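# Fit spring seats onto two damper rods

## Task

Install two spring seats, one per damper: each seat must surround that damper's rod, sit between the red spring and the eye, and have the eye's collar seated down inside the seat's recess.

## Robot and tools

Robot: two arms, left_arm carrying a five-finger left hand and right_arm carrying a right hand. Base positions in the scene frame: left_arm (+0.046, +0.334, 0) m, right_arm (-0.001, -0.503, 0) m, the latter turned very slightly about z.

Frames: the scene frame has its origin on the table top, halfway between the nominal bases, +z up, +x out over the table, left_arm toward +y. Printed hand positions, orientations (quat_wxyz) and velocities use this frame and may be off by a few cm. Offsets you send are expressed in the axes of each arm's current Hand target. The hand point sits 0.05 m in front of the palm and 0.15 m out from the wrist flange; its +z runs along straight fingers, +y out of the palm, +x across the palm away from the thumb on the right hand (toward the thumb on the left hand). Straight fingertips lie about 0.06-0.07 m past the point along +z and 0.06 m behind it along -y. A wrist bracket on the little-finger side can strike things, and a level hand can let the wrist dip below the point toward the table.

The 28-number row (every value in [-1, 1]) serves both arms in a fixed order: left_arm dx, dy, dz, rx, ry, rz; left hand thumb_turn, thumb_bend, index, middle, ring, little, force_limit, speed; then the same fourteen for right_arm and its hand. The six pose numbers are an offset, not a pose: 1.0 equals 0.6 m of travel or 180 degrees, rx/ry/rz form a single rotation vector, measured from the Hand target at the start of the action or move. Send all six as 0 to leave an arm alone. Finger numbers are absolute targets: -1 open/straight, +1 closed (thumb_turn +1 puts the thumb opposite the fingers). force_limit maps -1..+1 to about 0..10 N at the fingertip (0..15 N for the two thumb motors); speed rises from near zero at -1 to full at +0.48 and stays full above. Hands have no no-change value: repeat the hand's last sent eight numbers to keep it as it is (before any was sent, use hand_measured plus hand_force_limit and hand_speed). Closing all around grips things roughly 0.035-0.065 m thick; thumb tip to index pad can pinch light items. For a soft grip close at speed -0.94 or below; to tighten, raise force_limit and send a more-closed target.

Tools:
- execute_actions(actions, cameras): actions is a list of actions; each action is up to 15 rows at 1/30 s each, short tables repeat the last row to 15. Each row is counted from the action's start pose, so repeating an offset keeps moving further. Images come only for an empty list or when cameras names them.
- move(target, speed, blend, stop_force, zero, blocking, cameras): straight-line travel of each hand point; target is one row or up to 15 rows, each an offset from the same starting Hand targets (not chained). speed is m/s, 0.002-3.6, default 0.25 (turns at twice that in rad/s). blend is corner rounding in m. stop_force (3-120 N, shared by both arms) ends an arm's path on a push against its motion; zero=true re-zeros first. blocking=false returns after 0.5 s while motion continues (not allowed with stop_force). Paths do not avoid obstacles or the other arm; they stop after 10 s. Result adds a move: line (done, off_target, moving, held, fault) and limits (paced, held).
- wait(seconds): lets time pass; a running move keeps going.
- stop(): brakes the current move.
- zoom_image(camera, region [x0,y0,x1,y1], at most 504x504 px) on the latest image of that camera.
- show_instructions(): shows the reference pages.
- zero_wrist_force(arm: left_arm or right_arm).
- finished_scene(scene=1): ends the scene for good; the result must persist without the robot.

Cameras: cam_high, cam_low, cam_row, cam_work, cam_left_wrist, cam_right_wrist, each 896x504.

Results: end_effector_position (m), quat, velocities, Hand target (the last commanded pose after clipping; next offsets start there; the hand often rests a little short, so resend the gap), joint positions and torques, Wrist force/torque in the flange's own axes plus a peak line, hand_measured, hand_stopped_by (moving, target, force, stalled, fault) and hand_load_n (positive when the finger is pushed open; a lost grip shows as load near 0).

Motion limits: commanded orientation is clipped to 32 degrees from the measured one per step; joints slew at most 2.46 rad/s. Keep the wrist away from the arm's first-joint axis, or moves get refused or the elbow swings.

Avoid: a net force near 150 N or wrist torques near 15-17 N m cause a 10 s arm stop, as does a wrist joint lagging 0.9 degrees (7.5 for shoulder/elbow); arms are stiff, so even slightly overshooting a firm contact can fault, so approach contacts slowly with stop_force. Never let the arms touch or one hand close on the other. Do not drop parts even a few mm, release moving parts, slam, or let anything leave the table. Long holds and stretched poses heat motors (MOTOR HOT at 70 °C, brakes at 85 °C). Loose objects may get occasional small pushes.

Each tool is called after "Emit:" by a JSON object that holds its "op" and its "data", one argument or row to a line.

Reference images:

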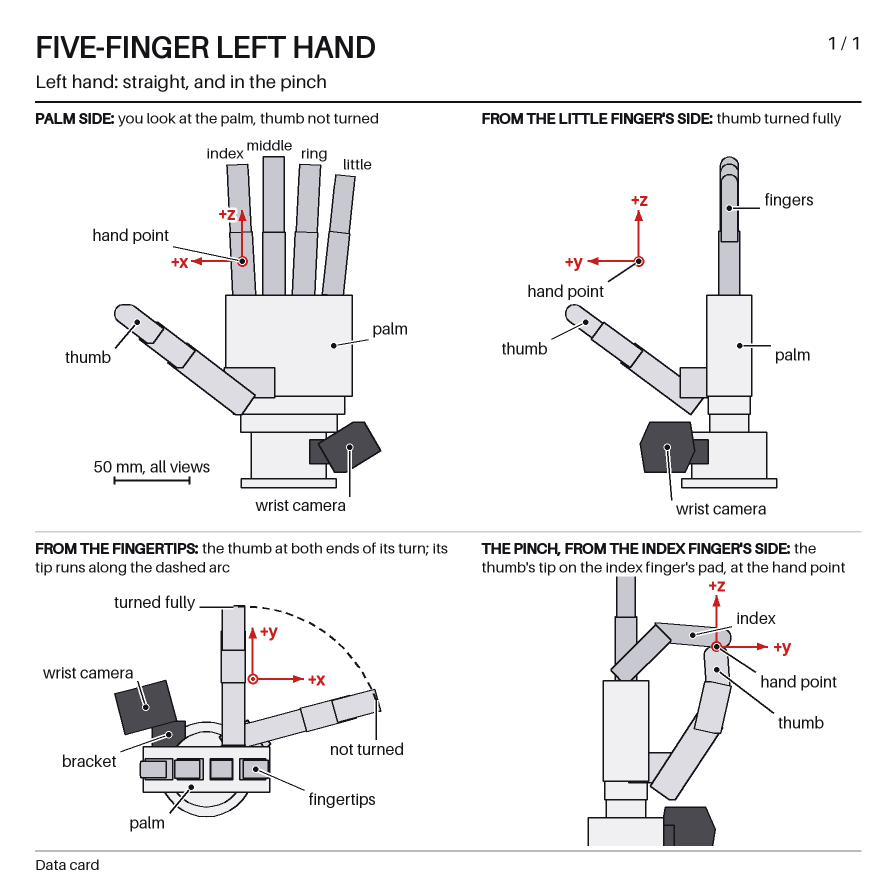

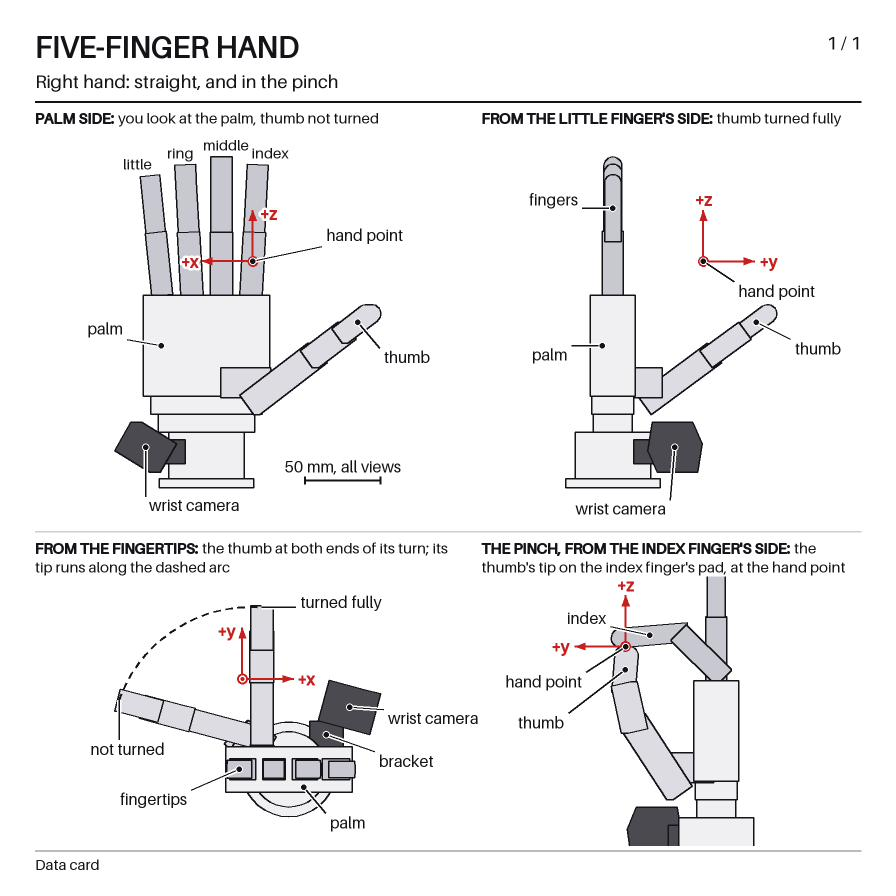

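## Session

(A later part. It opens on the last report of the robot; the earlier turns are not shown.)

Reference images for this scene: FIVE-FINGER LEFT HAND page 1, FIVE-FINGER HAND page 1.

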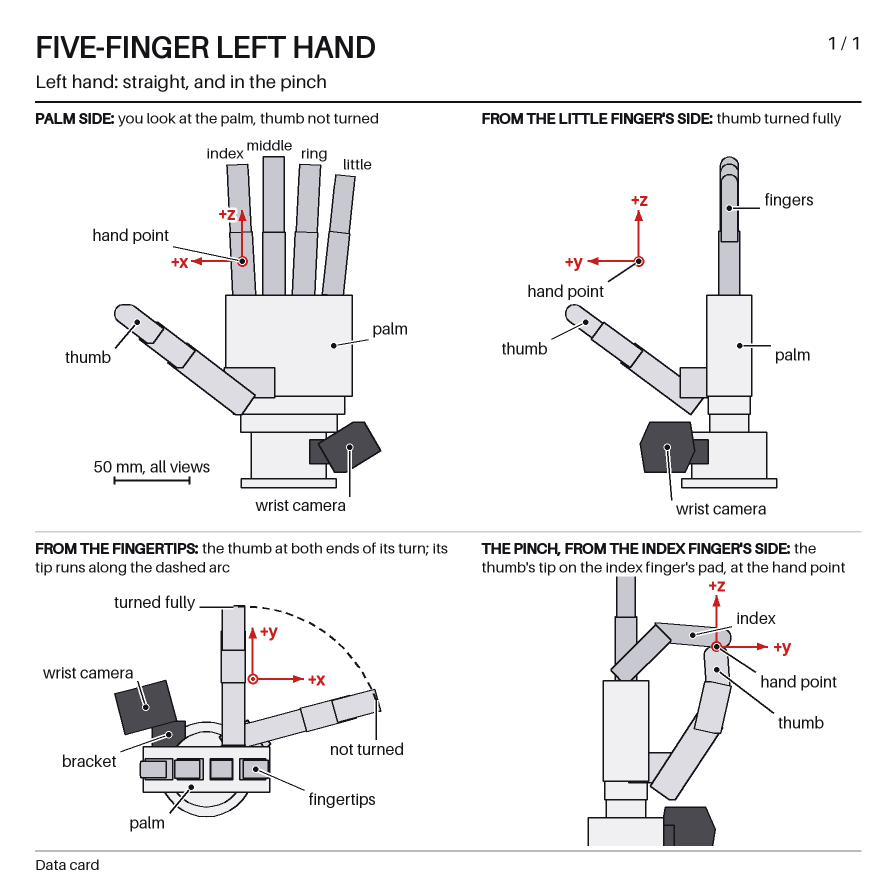

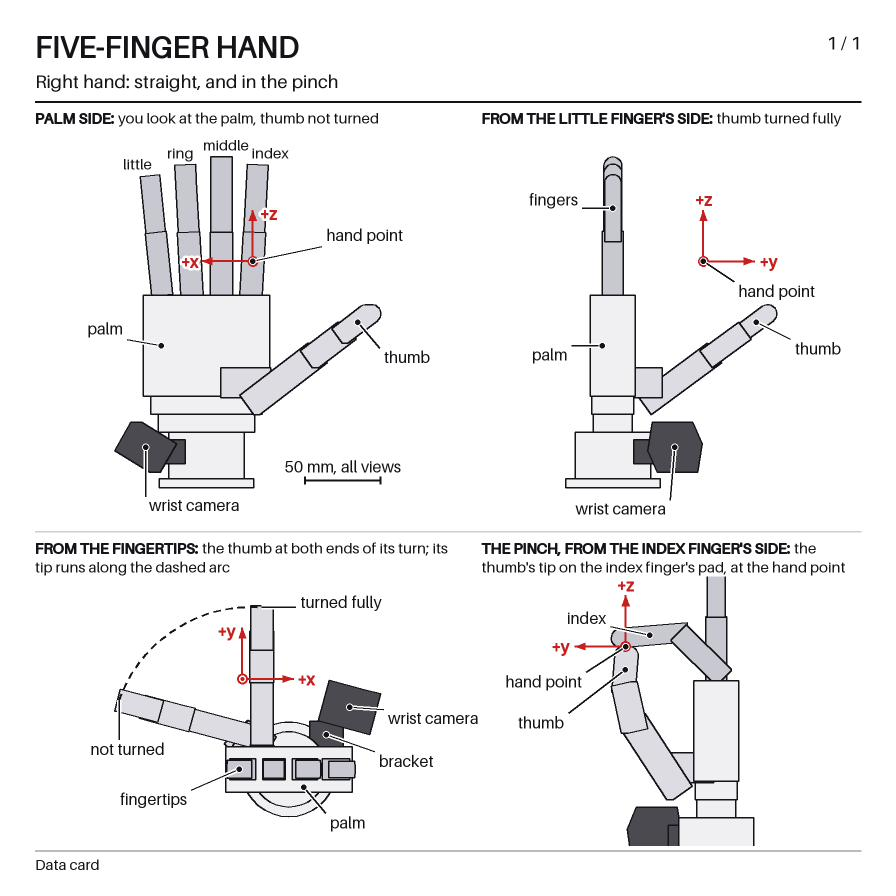

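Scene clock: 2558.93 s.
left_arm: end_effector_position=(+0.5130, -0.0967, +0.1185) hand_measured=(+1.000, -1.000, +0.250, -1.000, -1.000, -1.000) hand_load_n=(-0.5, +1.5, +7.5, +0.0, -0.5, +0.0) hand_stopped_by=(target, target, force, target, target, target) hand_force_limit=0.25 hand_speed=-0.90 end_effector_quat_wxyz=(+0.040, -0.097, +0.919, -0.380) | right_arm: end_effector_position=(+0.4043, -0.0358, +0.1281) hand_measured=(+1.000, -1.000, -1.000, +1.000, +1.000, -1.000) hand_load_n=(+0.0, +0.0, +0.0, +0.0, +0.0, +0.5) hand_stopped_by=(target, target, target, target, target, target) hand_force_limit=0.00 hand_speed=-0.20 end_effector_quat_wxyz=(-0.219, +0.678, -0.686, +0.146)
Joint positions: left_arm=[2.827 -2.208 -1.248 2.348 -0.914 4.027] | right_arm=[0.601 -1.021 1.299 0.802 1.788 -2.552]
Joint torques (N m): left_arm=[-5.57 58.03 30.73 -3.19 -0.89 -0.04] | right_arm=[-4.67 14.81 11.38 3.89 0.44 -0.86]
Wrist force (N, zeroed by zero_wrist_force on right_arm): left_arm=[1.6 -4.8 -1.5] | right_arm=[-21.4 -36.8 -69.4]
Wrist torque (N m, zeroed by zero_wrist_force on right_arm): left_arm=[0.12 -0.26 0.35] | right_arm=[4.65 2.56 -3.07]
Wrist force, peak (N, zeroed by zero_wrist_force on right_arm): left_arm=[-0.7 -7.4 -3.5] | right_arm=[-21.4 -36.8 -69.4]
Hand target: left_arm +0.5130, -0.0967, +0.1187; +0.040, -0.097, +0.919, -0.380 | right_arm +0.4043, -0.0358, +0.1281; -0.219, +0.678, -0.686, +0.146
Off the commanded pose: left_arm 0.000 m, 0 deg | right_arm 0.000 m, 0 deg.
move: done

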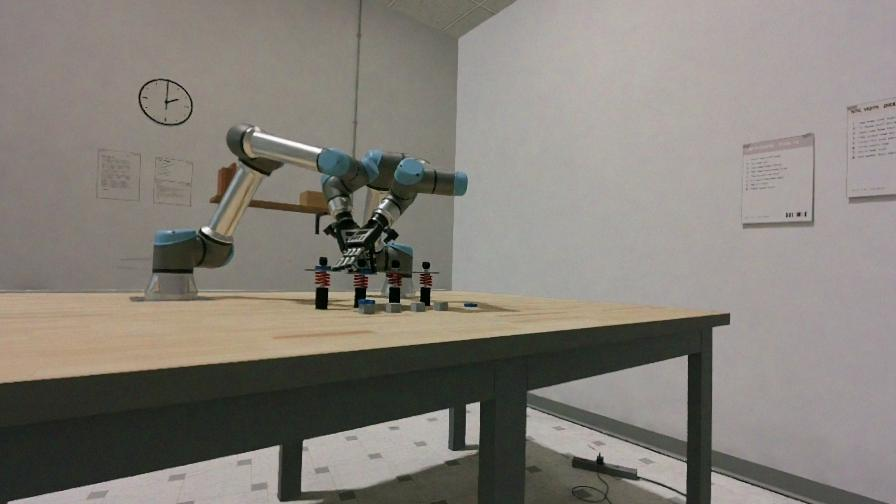

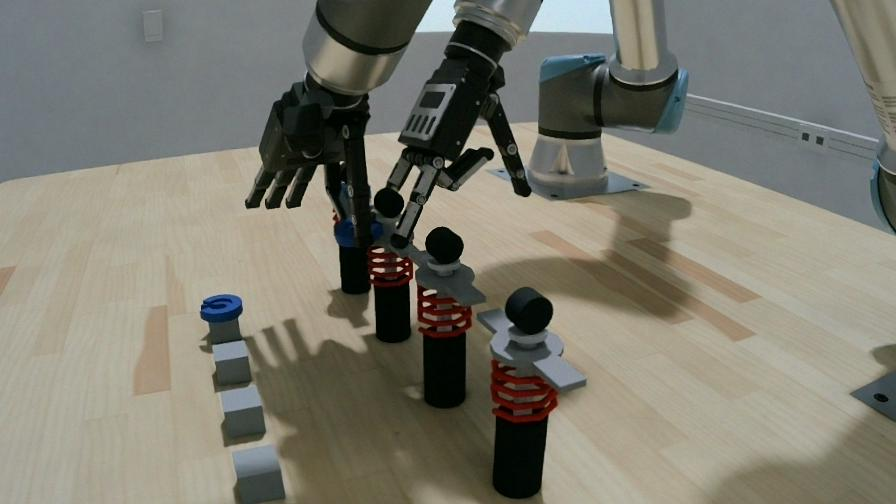

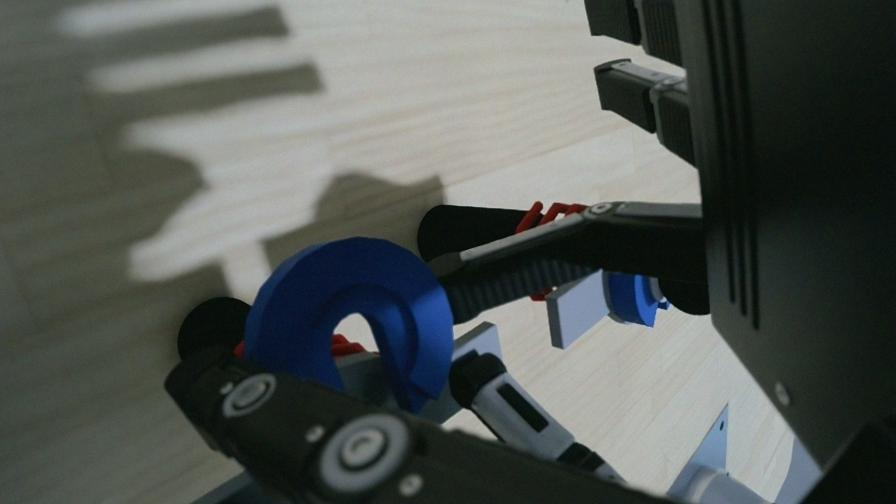

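Emit:
{"op": "move", "data": {
  "target": [
    [-0.0766,-0.01895,0.00408,0,0,0,1,-1,0.62,-1,-1,-1,0.25,-0.9,0,0,0,0,0,0,1,-1,-1,1,1,-1,0,-0.2],
    [-0.1420,-0.0285,-0.0098,0,0,0,1,-1,0.62,-1,-1,-1,0.25,-0.9,0,0,0,0,0,0,1,-1,-1,1,1,-1,0,-0.2],
    [-0.2230,0.0298,0.0142,0,0,0,1,-1,0.62,-1,-1,-1,0.25,-0.9,0,0,0,0,0,0,1,-1,-1,1,1,-1,0,-0.2],
    [-0.2230,0.0830,0.0673,0,0,0,1,-1,0.62,-1,-1,-1,0.25,-0.9,0,0,0,0,0,0,1,-1,-1,1,1,-1,0,-0.2]
  ],
  "speed": [0.04,0.1,0.1,0.06],
  "blend": [0.005,0.01,0.01,0],
  "cameras": ["cam_low","cam_row","cam_left_wrist","cam_right_wrist"]
}}

Emit:
{"op": "zoom_image", "data": {
  "camera": "cam_row",
  "region": [180, 260, 300, 390]
}}

Emit:
{"op": "zoom_image", "data": {
  "camera": "cam_left_wrist",
  "region": [240, 210, 480, 420]
}}

Scene clock: 2602.50 s.
left_arm: end_effector_position=(+0.6425, -0.0623, +0.0552) hand_measured=(+1.000, -1.000, +0.250, -1.000, -1.000, -1.000) hand_load_n=(-1.0, +1.0, +7.5, +0.0, +0.0, +0.0) hand_stopped_by=(target, target, force, target, target, target) hand_force_limit=0.25 hand_speed=-0.90 end_effector_quat_wxyz=(+0.040, -0.096, +0.919, -0.380) | right_arm: end_effector_position=(+0.4043, -0.0358, +0.1281) hand_measured=(+1.000, -1.000, -1.000, +1.000, +1.000, -1.000) hand_load_n=(+0.0, -0.5, +0.5, +0.0, +0.0, +0.5) hand_stopped_by=(target, target, target, target, target, target) hand_force_limit=0.00 hand_speed=-0.20 end_effector_quat_wxyz=(-0.219, +0.678, -0.686, +0.146)
Joint positions: left_arm=[2.94 -2.536 -0.843 2.188 -0.867 4.16] | right_arm=[0.601 -1.021 1.299 0.802 1.788 -2.552]
Joint torques (N m): left_arm=[7.19 49.59 6.36 -0.02 3.92 -1.78] | right_arm=[-6.83 13.6 13.96 4.65 -0.5 -1]
Wrist force (N, zeroed by zero_wrist_force on right_arm): left_arm=[1.2 -4.7 -1.5] | right_arm=[-21.3 -36.7 -69.3]
Wrist torque (N m, zeroed by zero_wrist_force on right_arm): left_arm=[0.13 -0.18 0.24] | right_arm=[4.65 2.55 -3.08]
Wrist force, peak (N, zeroed by zero_wrist_force on right_arm): left_arm=[1.4 -5.7 -1.3] | right_arm=[-21.3 -36.8 -69.7]
Hand target: left_arm +0.6425, -0.0623, +0.0550; +0.040, -0.097, +0.919, -0.380 | right_arm +0.4043, -0.0358, +0.1281; -0.219, +0.678, -0.686, +0.146
Off the commanded pose: left_arm 0.000 m, 0 deg | right_arm 0.000 m, 0 deg.
move: done

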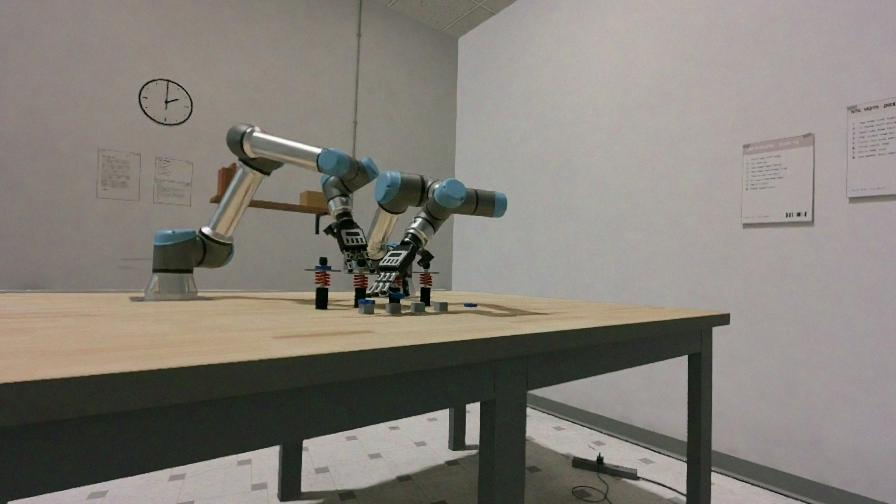

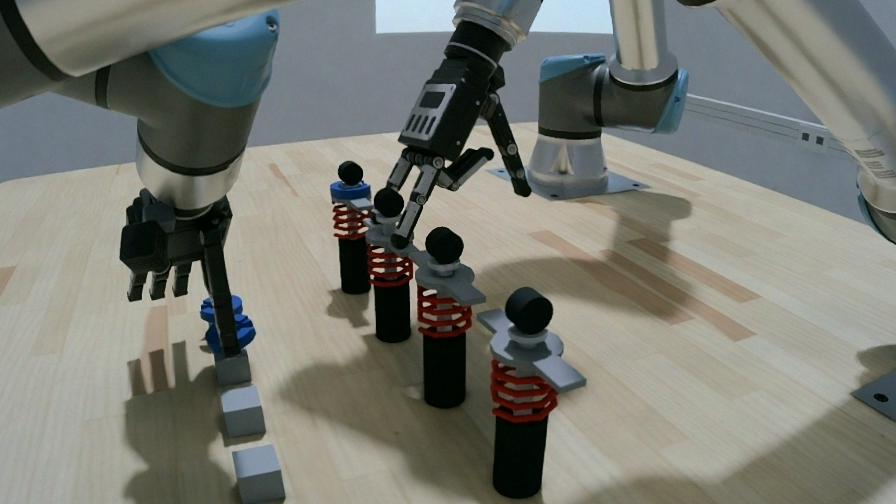

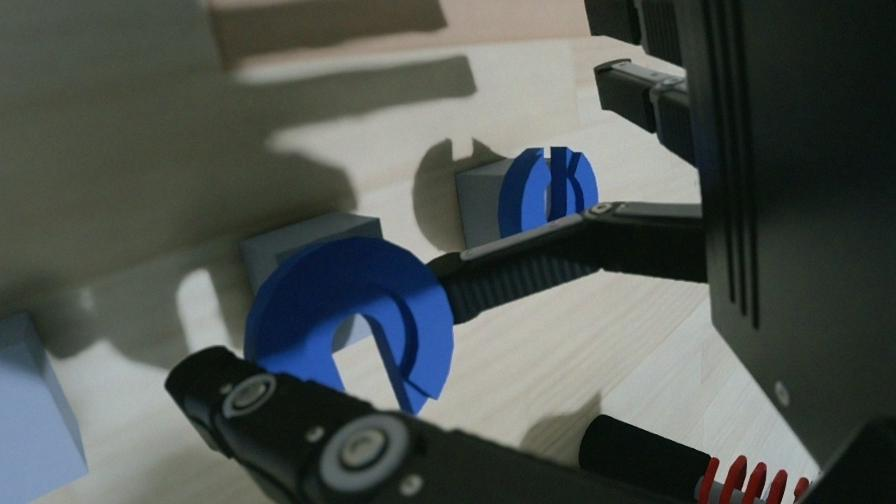

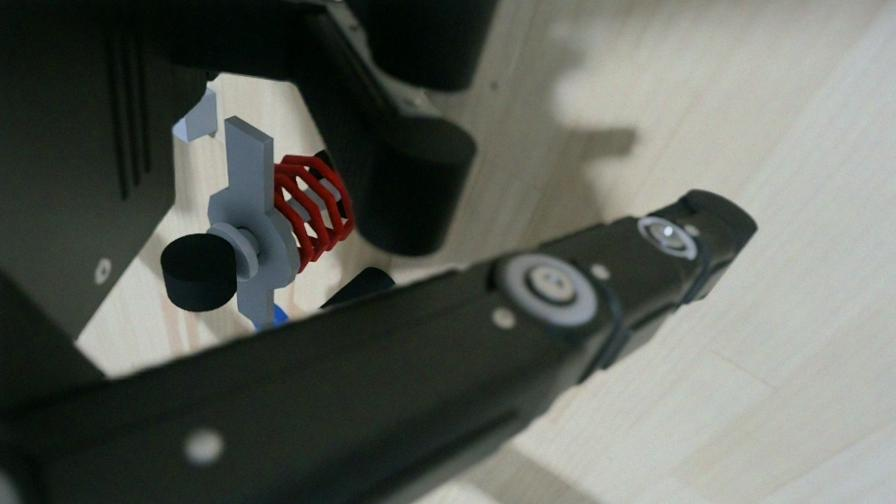

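Scaled by 3.877.

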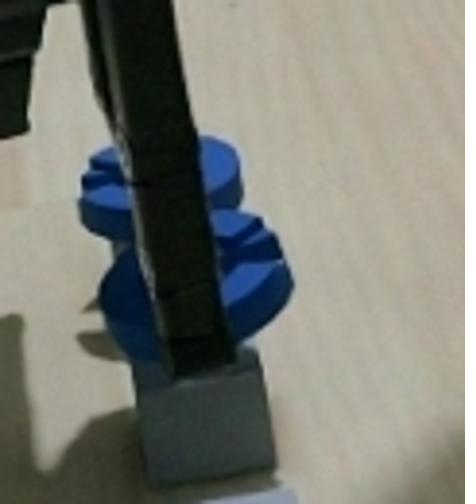

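Scaled by 2.100.

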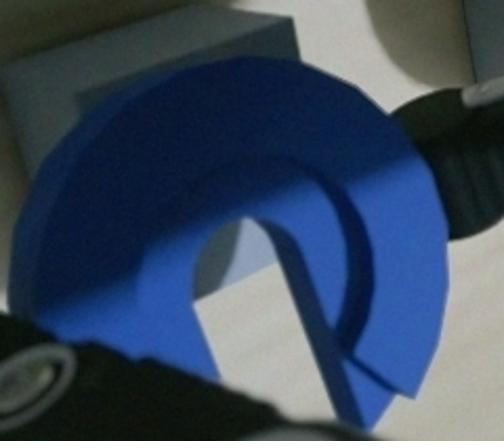

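Emit:
{"op": "move", "data": {
  "target": [0,0.01947,0.01947,0,0,0,1,-1,0.62,-1,-1,-1,0.25,-0.9,0,0,0,0,0,0,1,-1,-1,1,1,-1,0,-0.2],
  "speed": 0.008,
  "stop_force": 6,
  "cameras": ["cam_row","cam_left_wrist"]
}}

Emit:
{"op": "zoom_image", "data": {
  "camera": "cam_row",
  "region": [180, 280, 280, 390]
}}

Emit:
{"op": "zoom_image", "data": {
  "camera": "cam_left_wrist",
  "region": [240, 210, 480, 420]
}}

Scene clock: 2609.70 s.
left_arm: end_effector_position=(+0.6425, -0.0623, +0.0385) hand_measured=(+1.000, -1.000, +0.250, -1.000, -1.000, -1.000) hand_load_n=(+0.0, +1.5, +6.5, +0.0, +0.0, +0.0) hand_stopped_by=(target, target, force, target, target, target) hand_force_limit=0.25 hand_speed=-0.90 end_effector_quat_wxyz=(+0.040, -0.097, +0.919, -0.380) | right_arm: end_effector_position=(+0.4043, -0.0358, +0.1281) hand_measured=(+1.000, -1.000, -1.000, +1.000, +1.000, -1.000) hand_load_n=(-0.5, +0.0, +0.5, +0.0, +0.0, +1.0) hand_stopped_by=(target, target, target, target, target, target) hand_force_limit=0.00 hand_speed=-0.20 end_effector_quat_wxyz=(-0.219, +0.678, -0.686, +0.146)
Joint positions: left_arm=[2.94 -2.549 -0.862 2.22 -0.867 4.16] | right_arm=[0.601 -1.021 1.299 0.802 1.788 -2.552]
Joint torques (N m): left_arm=[7.74 47.49 4.12 0.12 2.35 1.25] | right_arm=[-6.43 13.01 13.55 4.85 -0.57 -1.13]
Wrist force (N, zeroed by zero_wrist_force on right_arm): left_arm=[2.2 -8.8 -3.7] | right_arm=[-21.1 -36.5 -69.4]
Wrist torque (N m, zeroed by zero_wrist_force on right_arm): left_arm=[-0.20 -0.29 0.29] | right_arm=[4.69 2.52 -3.05]
Wrist force, peak (N, zeroed by zero_wrist_force on right_arm): left_arm=[2.2 -8.8 -3.7] | right_arm=[-21.2 -36.8 -69.6]
Hand target: left_arm +0.6425, -0.0623, +0.0385; +0.040, -0.097, +0.919, -0.380 | right_arm +0.4043, -0.0358, +0.1281; -0.219, +0.678, -0.686, +0.146
Off the commanded pose: left_arm 0.000 m, 0 deg | right_arm 0.000 m, 0 deg.
move: done

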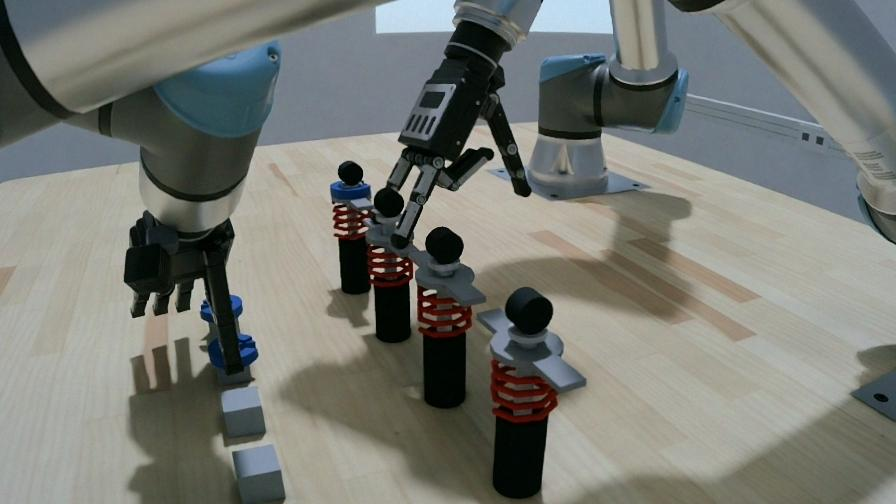

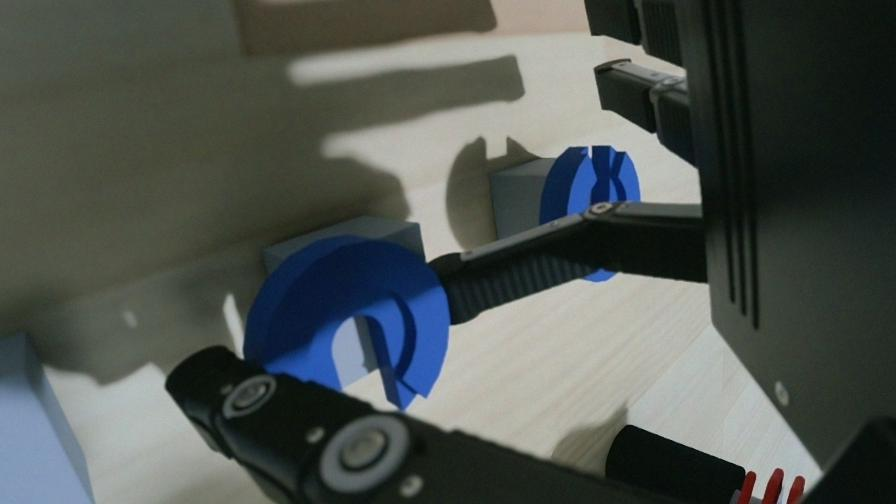

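Scaled by 4.582.

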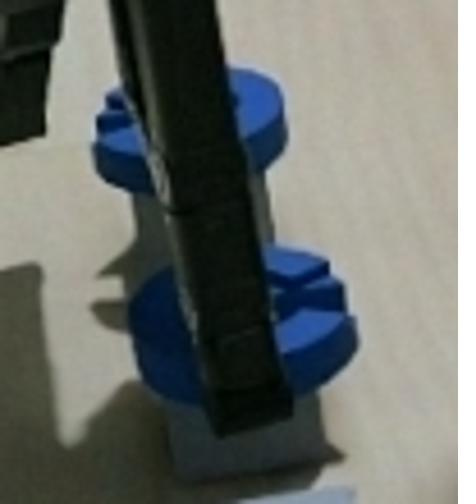

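Scaled by 2.100.

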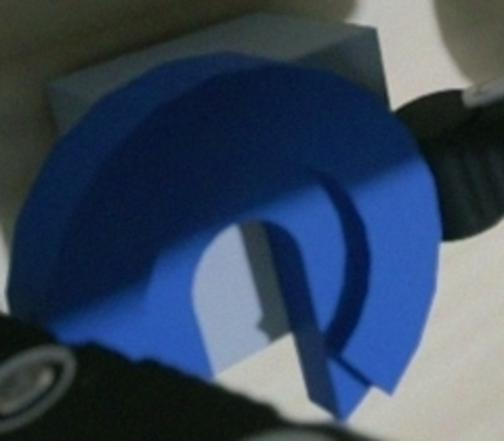

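Emit:
{"op": "move", "data": {
  "target": [
    [0,-0.07257,-0.07257,0,0,0,1,-1,0.62,-1,-1,-1,0.25,-0.9,0,0,0,0,0,0,1,-1,-1,1,1,-1,0,-0.2],
    [0.07853,-0.13662,-0.09585,0,0,0,1,-1,0.62,-1,-1,-1,0.25,-0.9,0,0,0,0,0,0,1,-1,-1,1,1,-1,0,-0.2],
    [0.14373,-0.1162,-0.09503,0,0,0,1,-1,0.62,-1,-1,-1,0.25,-0.9,0,0,0,0,0,0,1,-1,-1,1,1,-1,0,-0.2],
    [0.16863,-0.1034,-0.08657,0,0,0,1,-1,0.62,-1,-1,-1,0.25,-0.9,0,0,0,0,0,0,1,-1,-1,1,1,-1,0,-0.2]
  ],
  "speed": [0.06,0.1,0.08,0.04],
  "blend": [0.01,0.01,0.01,0],
  "cameras": ["cam_low","cam_row","cam_left_wrist"]
}}

Emit:
{"op": "zoom_image", "data": {
  "camera": "cam_low",
  "region": [352, 262, 380, 282]
}}

Emit:
{"op": "zoom_image", "data": {
  "camera": "cam_row",
  "region": [290, 180, 410, 260]
}}

Scene clock: 2648.30 s.
left_arm: end_effector_position=(+0.5451, -0.0904, +0.1191) hand_measured=(+1.000, -1.000, +0.250, -1.000, -1.000, -1.000) hand_load_n=(-1.0, +1.0, +7.0, +0.0, +0.0, +0.0) hand_stopped_by=(target, target, force, target, target, target) hand_force_limit=0.25 hand_speed=-0.90 end_effector_quat_wxyz=(+0.040, -0.097, +0.919, -0.380) | right_arm: end_effector_position=(+0.4043, -0.0358, +0.1281) hand_measured=(+1.000, -1.000, -1.000, +1.000, +1.000, -1.000) hand_load_n=(+0.0, +0.0, +0.5, +0.0, +0.0, +0.5) hand_stopped_by=(target, target, target, target, target, target) hand_force_limit=0.00 hand_speed=-0.20 end_effector_quat_wxyz=(-0.219, +0.678, -0.686, +0.146)
Joint positions: left_arm=[2.855 -2.271 -1.143 2.287 -0.901 4.06] | right_arm=[0.601 -1.021 1.299 0.802 1.788 -2.552]
Joint torques (N m): left_arm=[-8.1 60.97 5.18 -0.14 -1.78 -2.23] | right_arm=[-7.17 11.64 16.59 5.08 -1.27 -0.99]
Wrist force (N, zeroed by zero_wrist_force on right_arm): left_arm=[1.6 -5.0 -1.5] | right_arm=[-21.3 -36.6 -69.1]
Wrist torque (N m, zeroed by zero_wrist_force on right_arm): left_arm=[0.07 -0.25 0.34] | right_arm=[4.64 2.54 -3.08]
Wrist force, peak (N, zeroed by zero_wrist_force on right_arm): left_arm=[2.2 -8.9 -3.9] | right_arm=[-21.3 -36.9 -69.5]
Hand target: left_arm +0.5450, -0.0904, +0.1190; +0.040, -0.097, +0.919, -0.380 | right_arm +0.4043, -0.0358, +0.1281; -0.219, +0.678, -0.686, +0.146
Off the commanded pose: left_arm 0.000 m, 0 deg | right_arm 0.000 m, 0 deg.
move: done; blend cut to 0.0088 m at target 3

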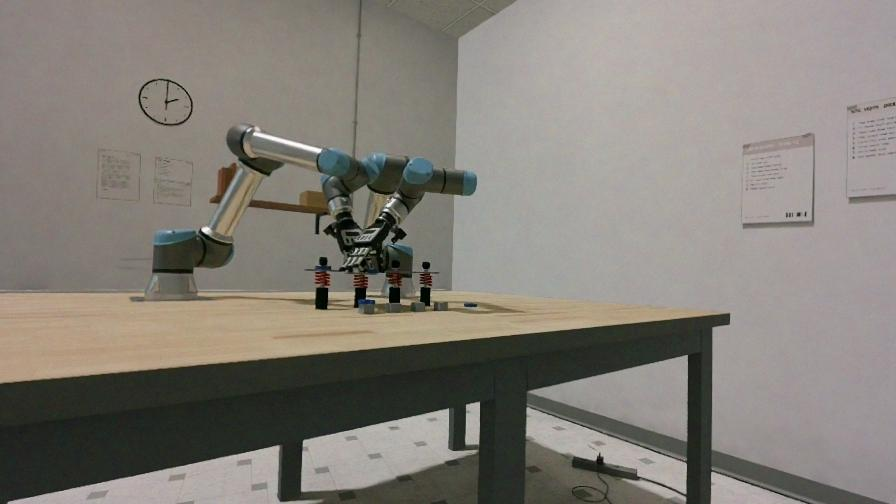

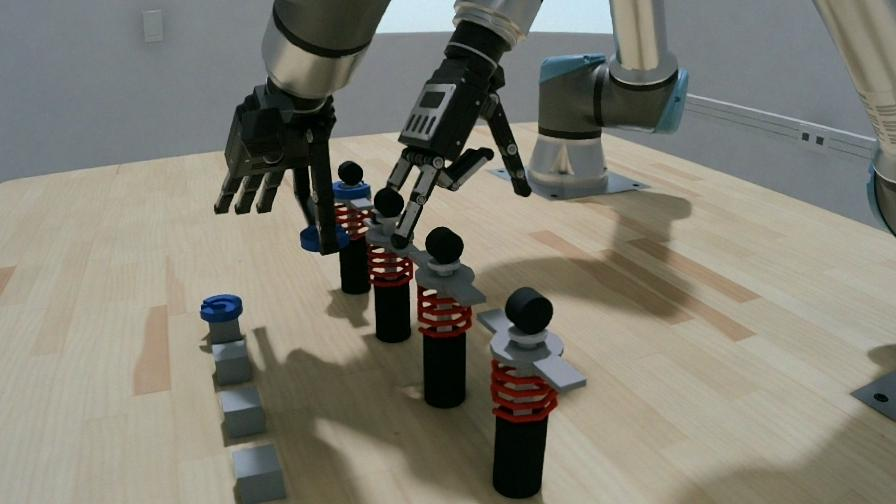

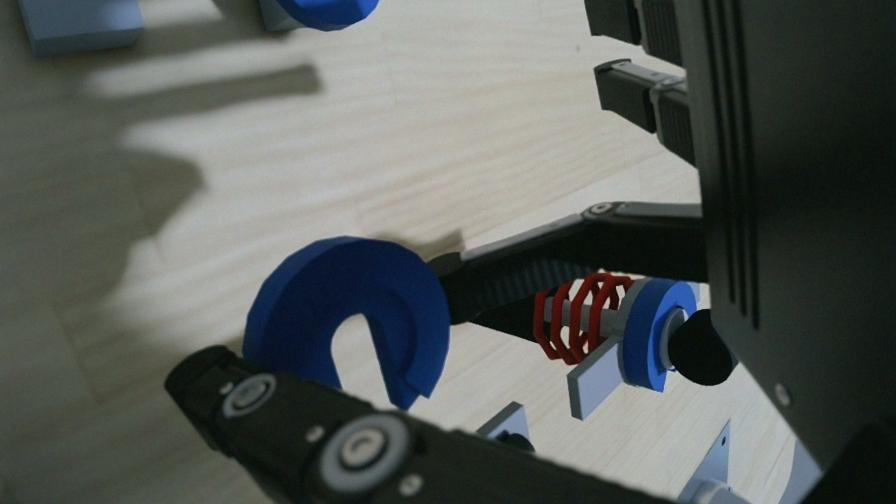

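Scaled by 18.000.

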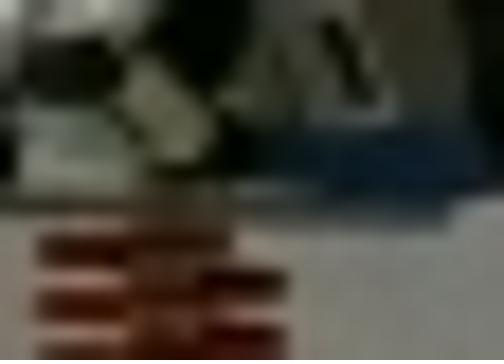

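Scaled by 4.200.

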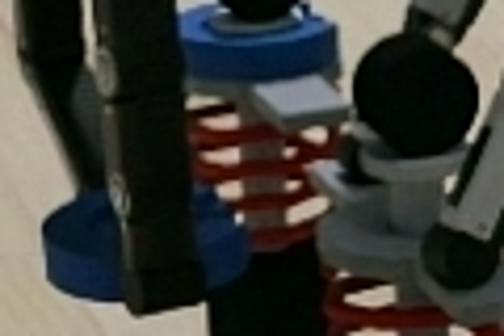

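Emit:
{"op": "move", "data": {
  "target": [0.04963,0.00517,-0.0047,0,0,0,1,-1,0.62,-1,-1,-1,0.25,-0.9,0,0,0,0,0,0,1,-1,-1,1,1,-1,0,-0.2],
  "speed": 0.012,
  "stop_force": 3,
  "cameras": ["cam_low","cam_row","cam_left_wrist"]
}}

Emit:
{"op": "zoom_image", "data": {
  "camera": "cam_low",
  "region": [352, 262, 380, 282]
}}

Emit:
{"op": "zoom_image", "data": {
  "camera": "cam_row",
  "region": [325, 190, 425, 260]
}}

Emit:
{"op": "zoom_image", "data": {
  "camera": "cam_left_wrist",
  "region": [320, 300, 500, 430]
}}

Scene clock: 2656.80 s.
left_arm: end_effector_position=(+0.5150, -0.0925, +0.1188) hand_measured=(+1.000, -1.000, +0.250, -1.000, -1.000, -1.000) hand_load_n=(-0.5, +1.0, +7.5, +0.0, +0.0, +0.0) hand_stopped_by=(target, target, force, target, target, target) hand_force_limit=0.25 hand_speed=-0.90 end_effector_quat_wxyz=(+0.040, -0.097, +0.919, -0.380) | right_arm: end_effector_position=(+0.4043, -0.0358, +0.1281) hand_measured=(+1.000, -1.000, -1.000, +1.000, +1.000, -1.000) hand_load_n=(+0.0, +0.0, +0.0, +0.0, +0.0, +1.0) hand_stopped_by=(target, target, target, target, target, target) hand_force_limit=0.00 hand_speed=-0.20 end_effector_quat_wxyz=(-0.219, +0.678, -0.686, +0.146)
Joint positions: left_arm=[2.836 -2.207 -1.249 2.343 -0.91 4.037] | right_arm=[0.601 -1.021 1.299 0.802 1.788 -2.552]
Joint torques (N m): left_arm=[-8.25 58.29 4.72 0.02 -1.8 -2.24] | right_arm=[-7.37 10.56 15.59 5.32 -1.48 -1.07]
Wrist force (N, zeroed by zero_wrist_force on right_arm): left_arm=[1.5 -4.8 -1.6] | right_arm=[-21.4 -36.8 -69.0]
Wrist torque (N m, zeroed by zero_wrist_force on right_arm): left_arm=[0.10 -0.23 0.34] | right_arm=[4.62 2.56 -3.09]
Wrist force, peak (N, zeroed by zero_wrist_force on right_arm): left_arm=[1.6 -5.2 -1.4] | right_arm=[-21.2 -36.9 -69.6]
Hand target: left_arm +0.5150, -0.0925, +0.1188; +0.040, -0.097, +0.919, -0.380 | right_arm +0.4043, -0.0358, +0.1281; -0.219, +0.678, -0.686, +0.146
Off the commanded pose: left_arm 0.000 m, 0 deg | right_arm 0.000 m, 0 deg.
move: done

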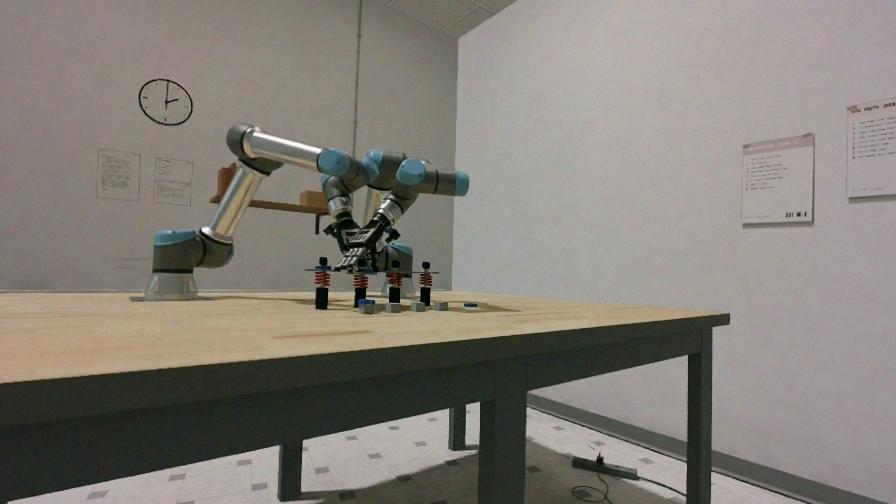

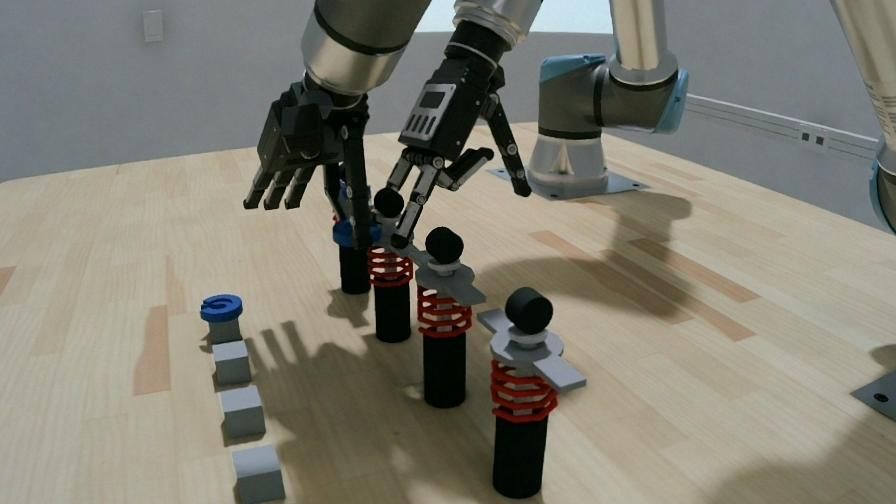

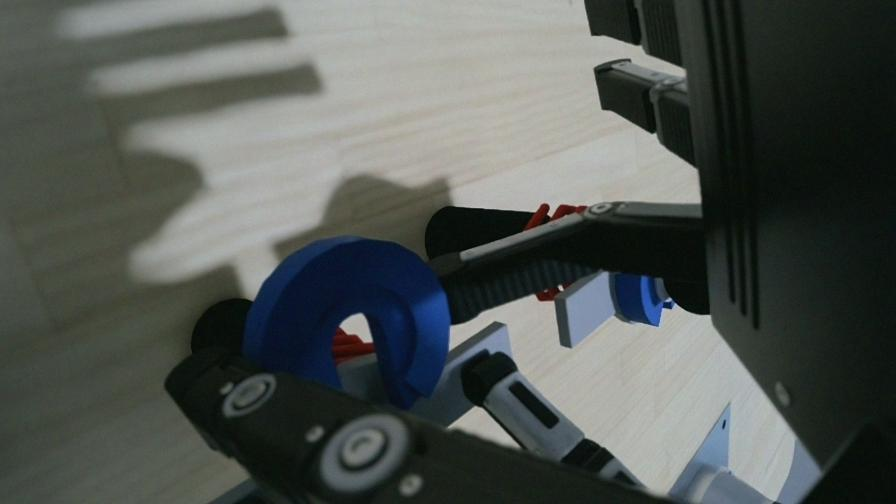

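Scaled by 18.000.

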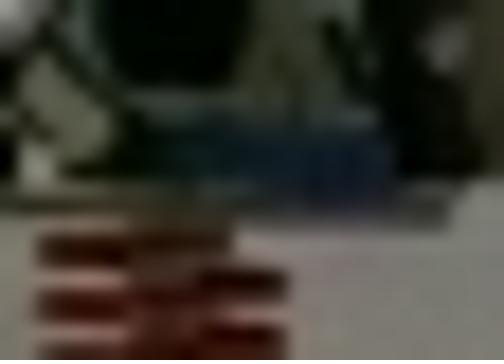

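Scaled by 5.040.

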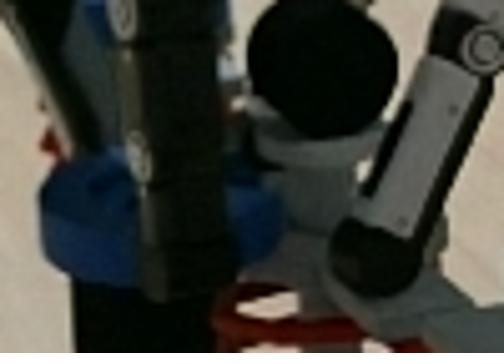

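Scaled by 2.800.

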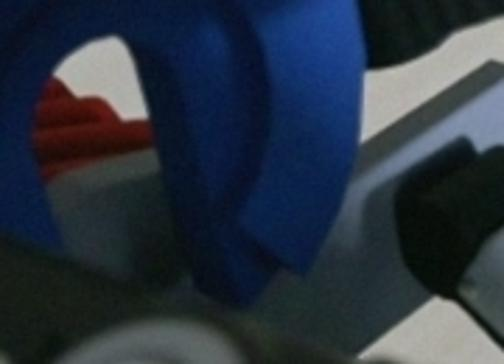

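Emit:
{"op": "execute_actions", "data": {
  "actions": [],
  "cameras": ["cam_left_wrist","cam_low","cam_row"]
}}

Scene clock: 2671.83 s.
left_arm: end_effector_position=(+0.5150, -0.0925, +0.1188) hand_measured=(+1.000, -1.000, +0.250, -1.000, -1.000, -1.000) hand_load_n=(-1.0, +1.0, +7.5, +0.0, +0.0, +0.0) hand_stopped_by=(target, target, force, target, target, target) hand_force_limit=0.25 hand_speed=-0.90 end_effector_quat_wxyz=(+0.040, -0.097, +0.919, -0.380) | right_arm: end_effector_position=(+0.4043, -0.0358, +0.1281) hand_measured=(+1.000, -1.000, -1.000, +1.000, +1.000, -1.000) hand_load_n=(+0.0, +0.0, +0.0, +0.0, +0.0, +0.5) hand_stopped_by=(target, target, target, target, target, target) hand_force_limit=0.00 hand_speed=-0.20 end_effector_quat_wxyz=(-0.219, +0.678, -0.686, +0.146)
Joint positions: left_arm=[2.836 -2.207 -1.249 2.344 -0.91 4.037] | right_arm=[0.601 -1.021 1.299 0.802 1.788 -2.552]
Joint velocities: within noise
Joint torques (N m): left_arm=[-7.91 57.3 5.15 -0.08 -1.71 -2.02] | right_arm=[-6.24 9.82 15.77 5.64 -1.84 -0.99]
Wrist force (N, zeroed by zero_wrist_force on right_arm): left_arm=[1.4 -4.6 -1.5] | right_arm=[-21.2 -36.7 -69.3]
Wrist torque (N m, zeroed by zero_wrist_force on right_arm): left_arm=[0.13 -0.22 0.33] | right_arm=[4.65 2.53 -3.07]
Wrist force, peak (N, zeroed by zero_wrist_force on right_arm): left_arm=[1.4 -4.8 -1.8] | right_arm=[-21.3 -37.1 -69.6]
Hand target: left_arm +0.5150, -0.0925, +0.1188; +0.040, -0.097, +0.919, -0.380 | right_arm +0.4043, -0.0358, +0.1281; -0.219, +0.678, -0.686, +0.146
Off the commanded pose: left_arm 0.000 m, 0 deg | right_arm 0.000 m, 0 deg.
Images, in order (width x height): cam_low 896x504, cam_row 896x504, cam_left_wrist 896x504.

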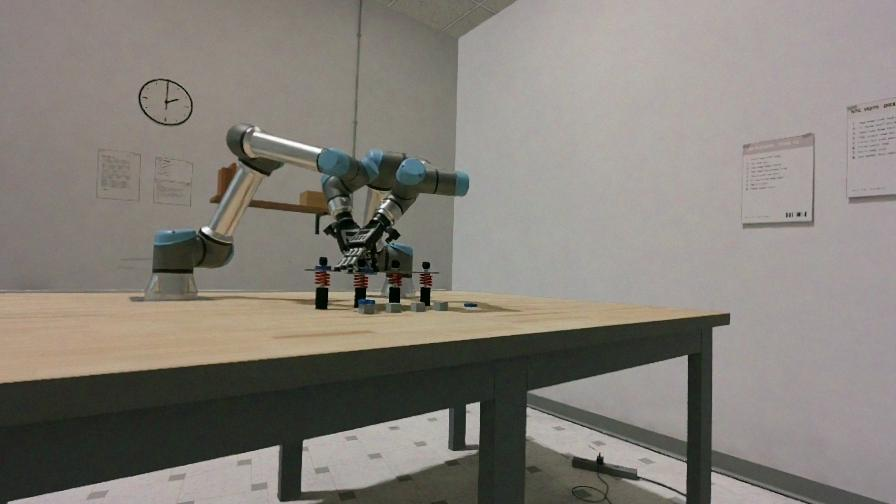

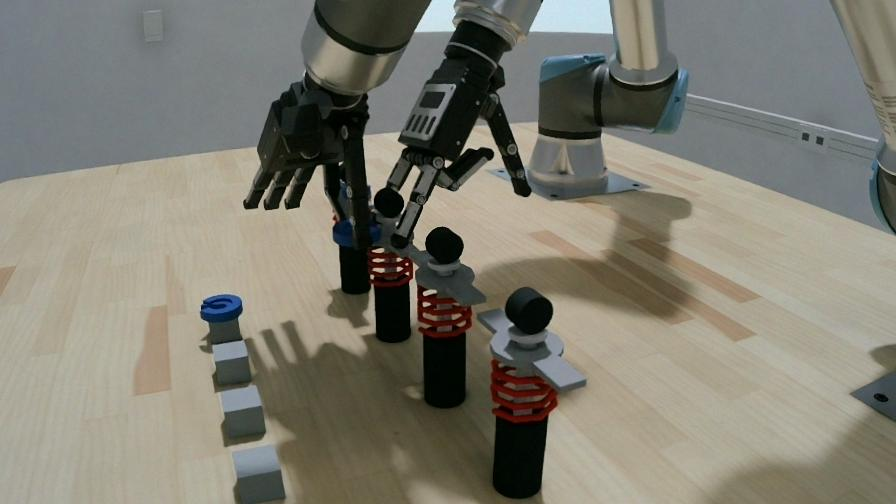

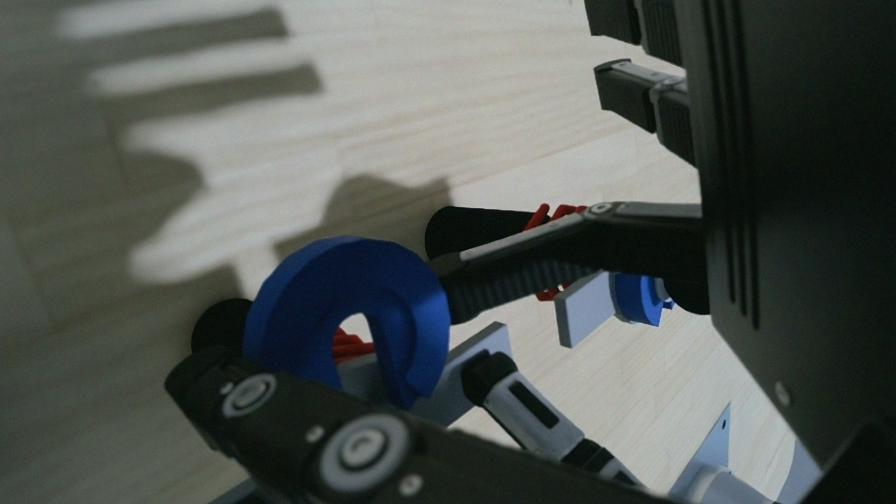

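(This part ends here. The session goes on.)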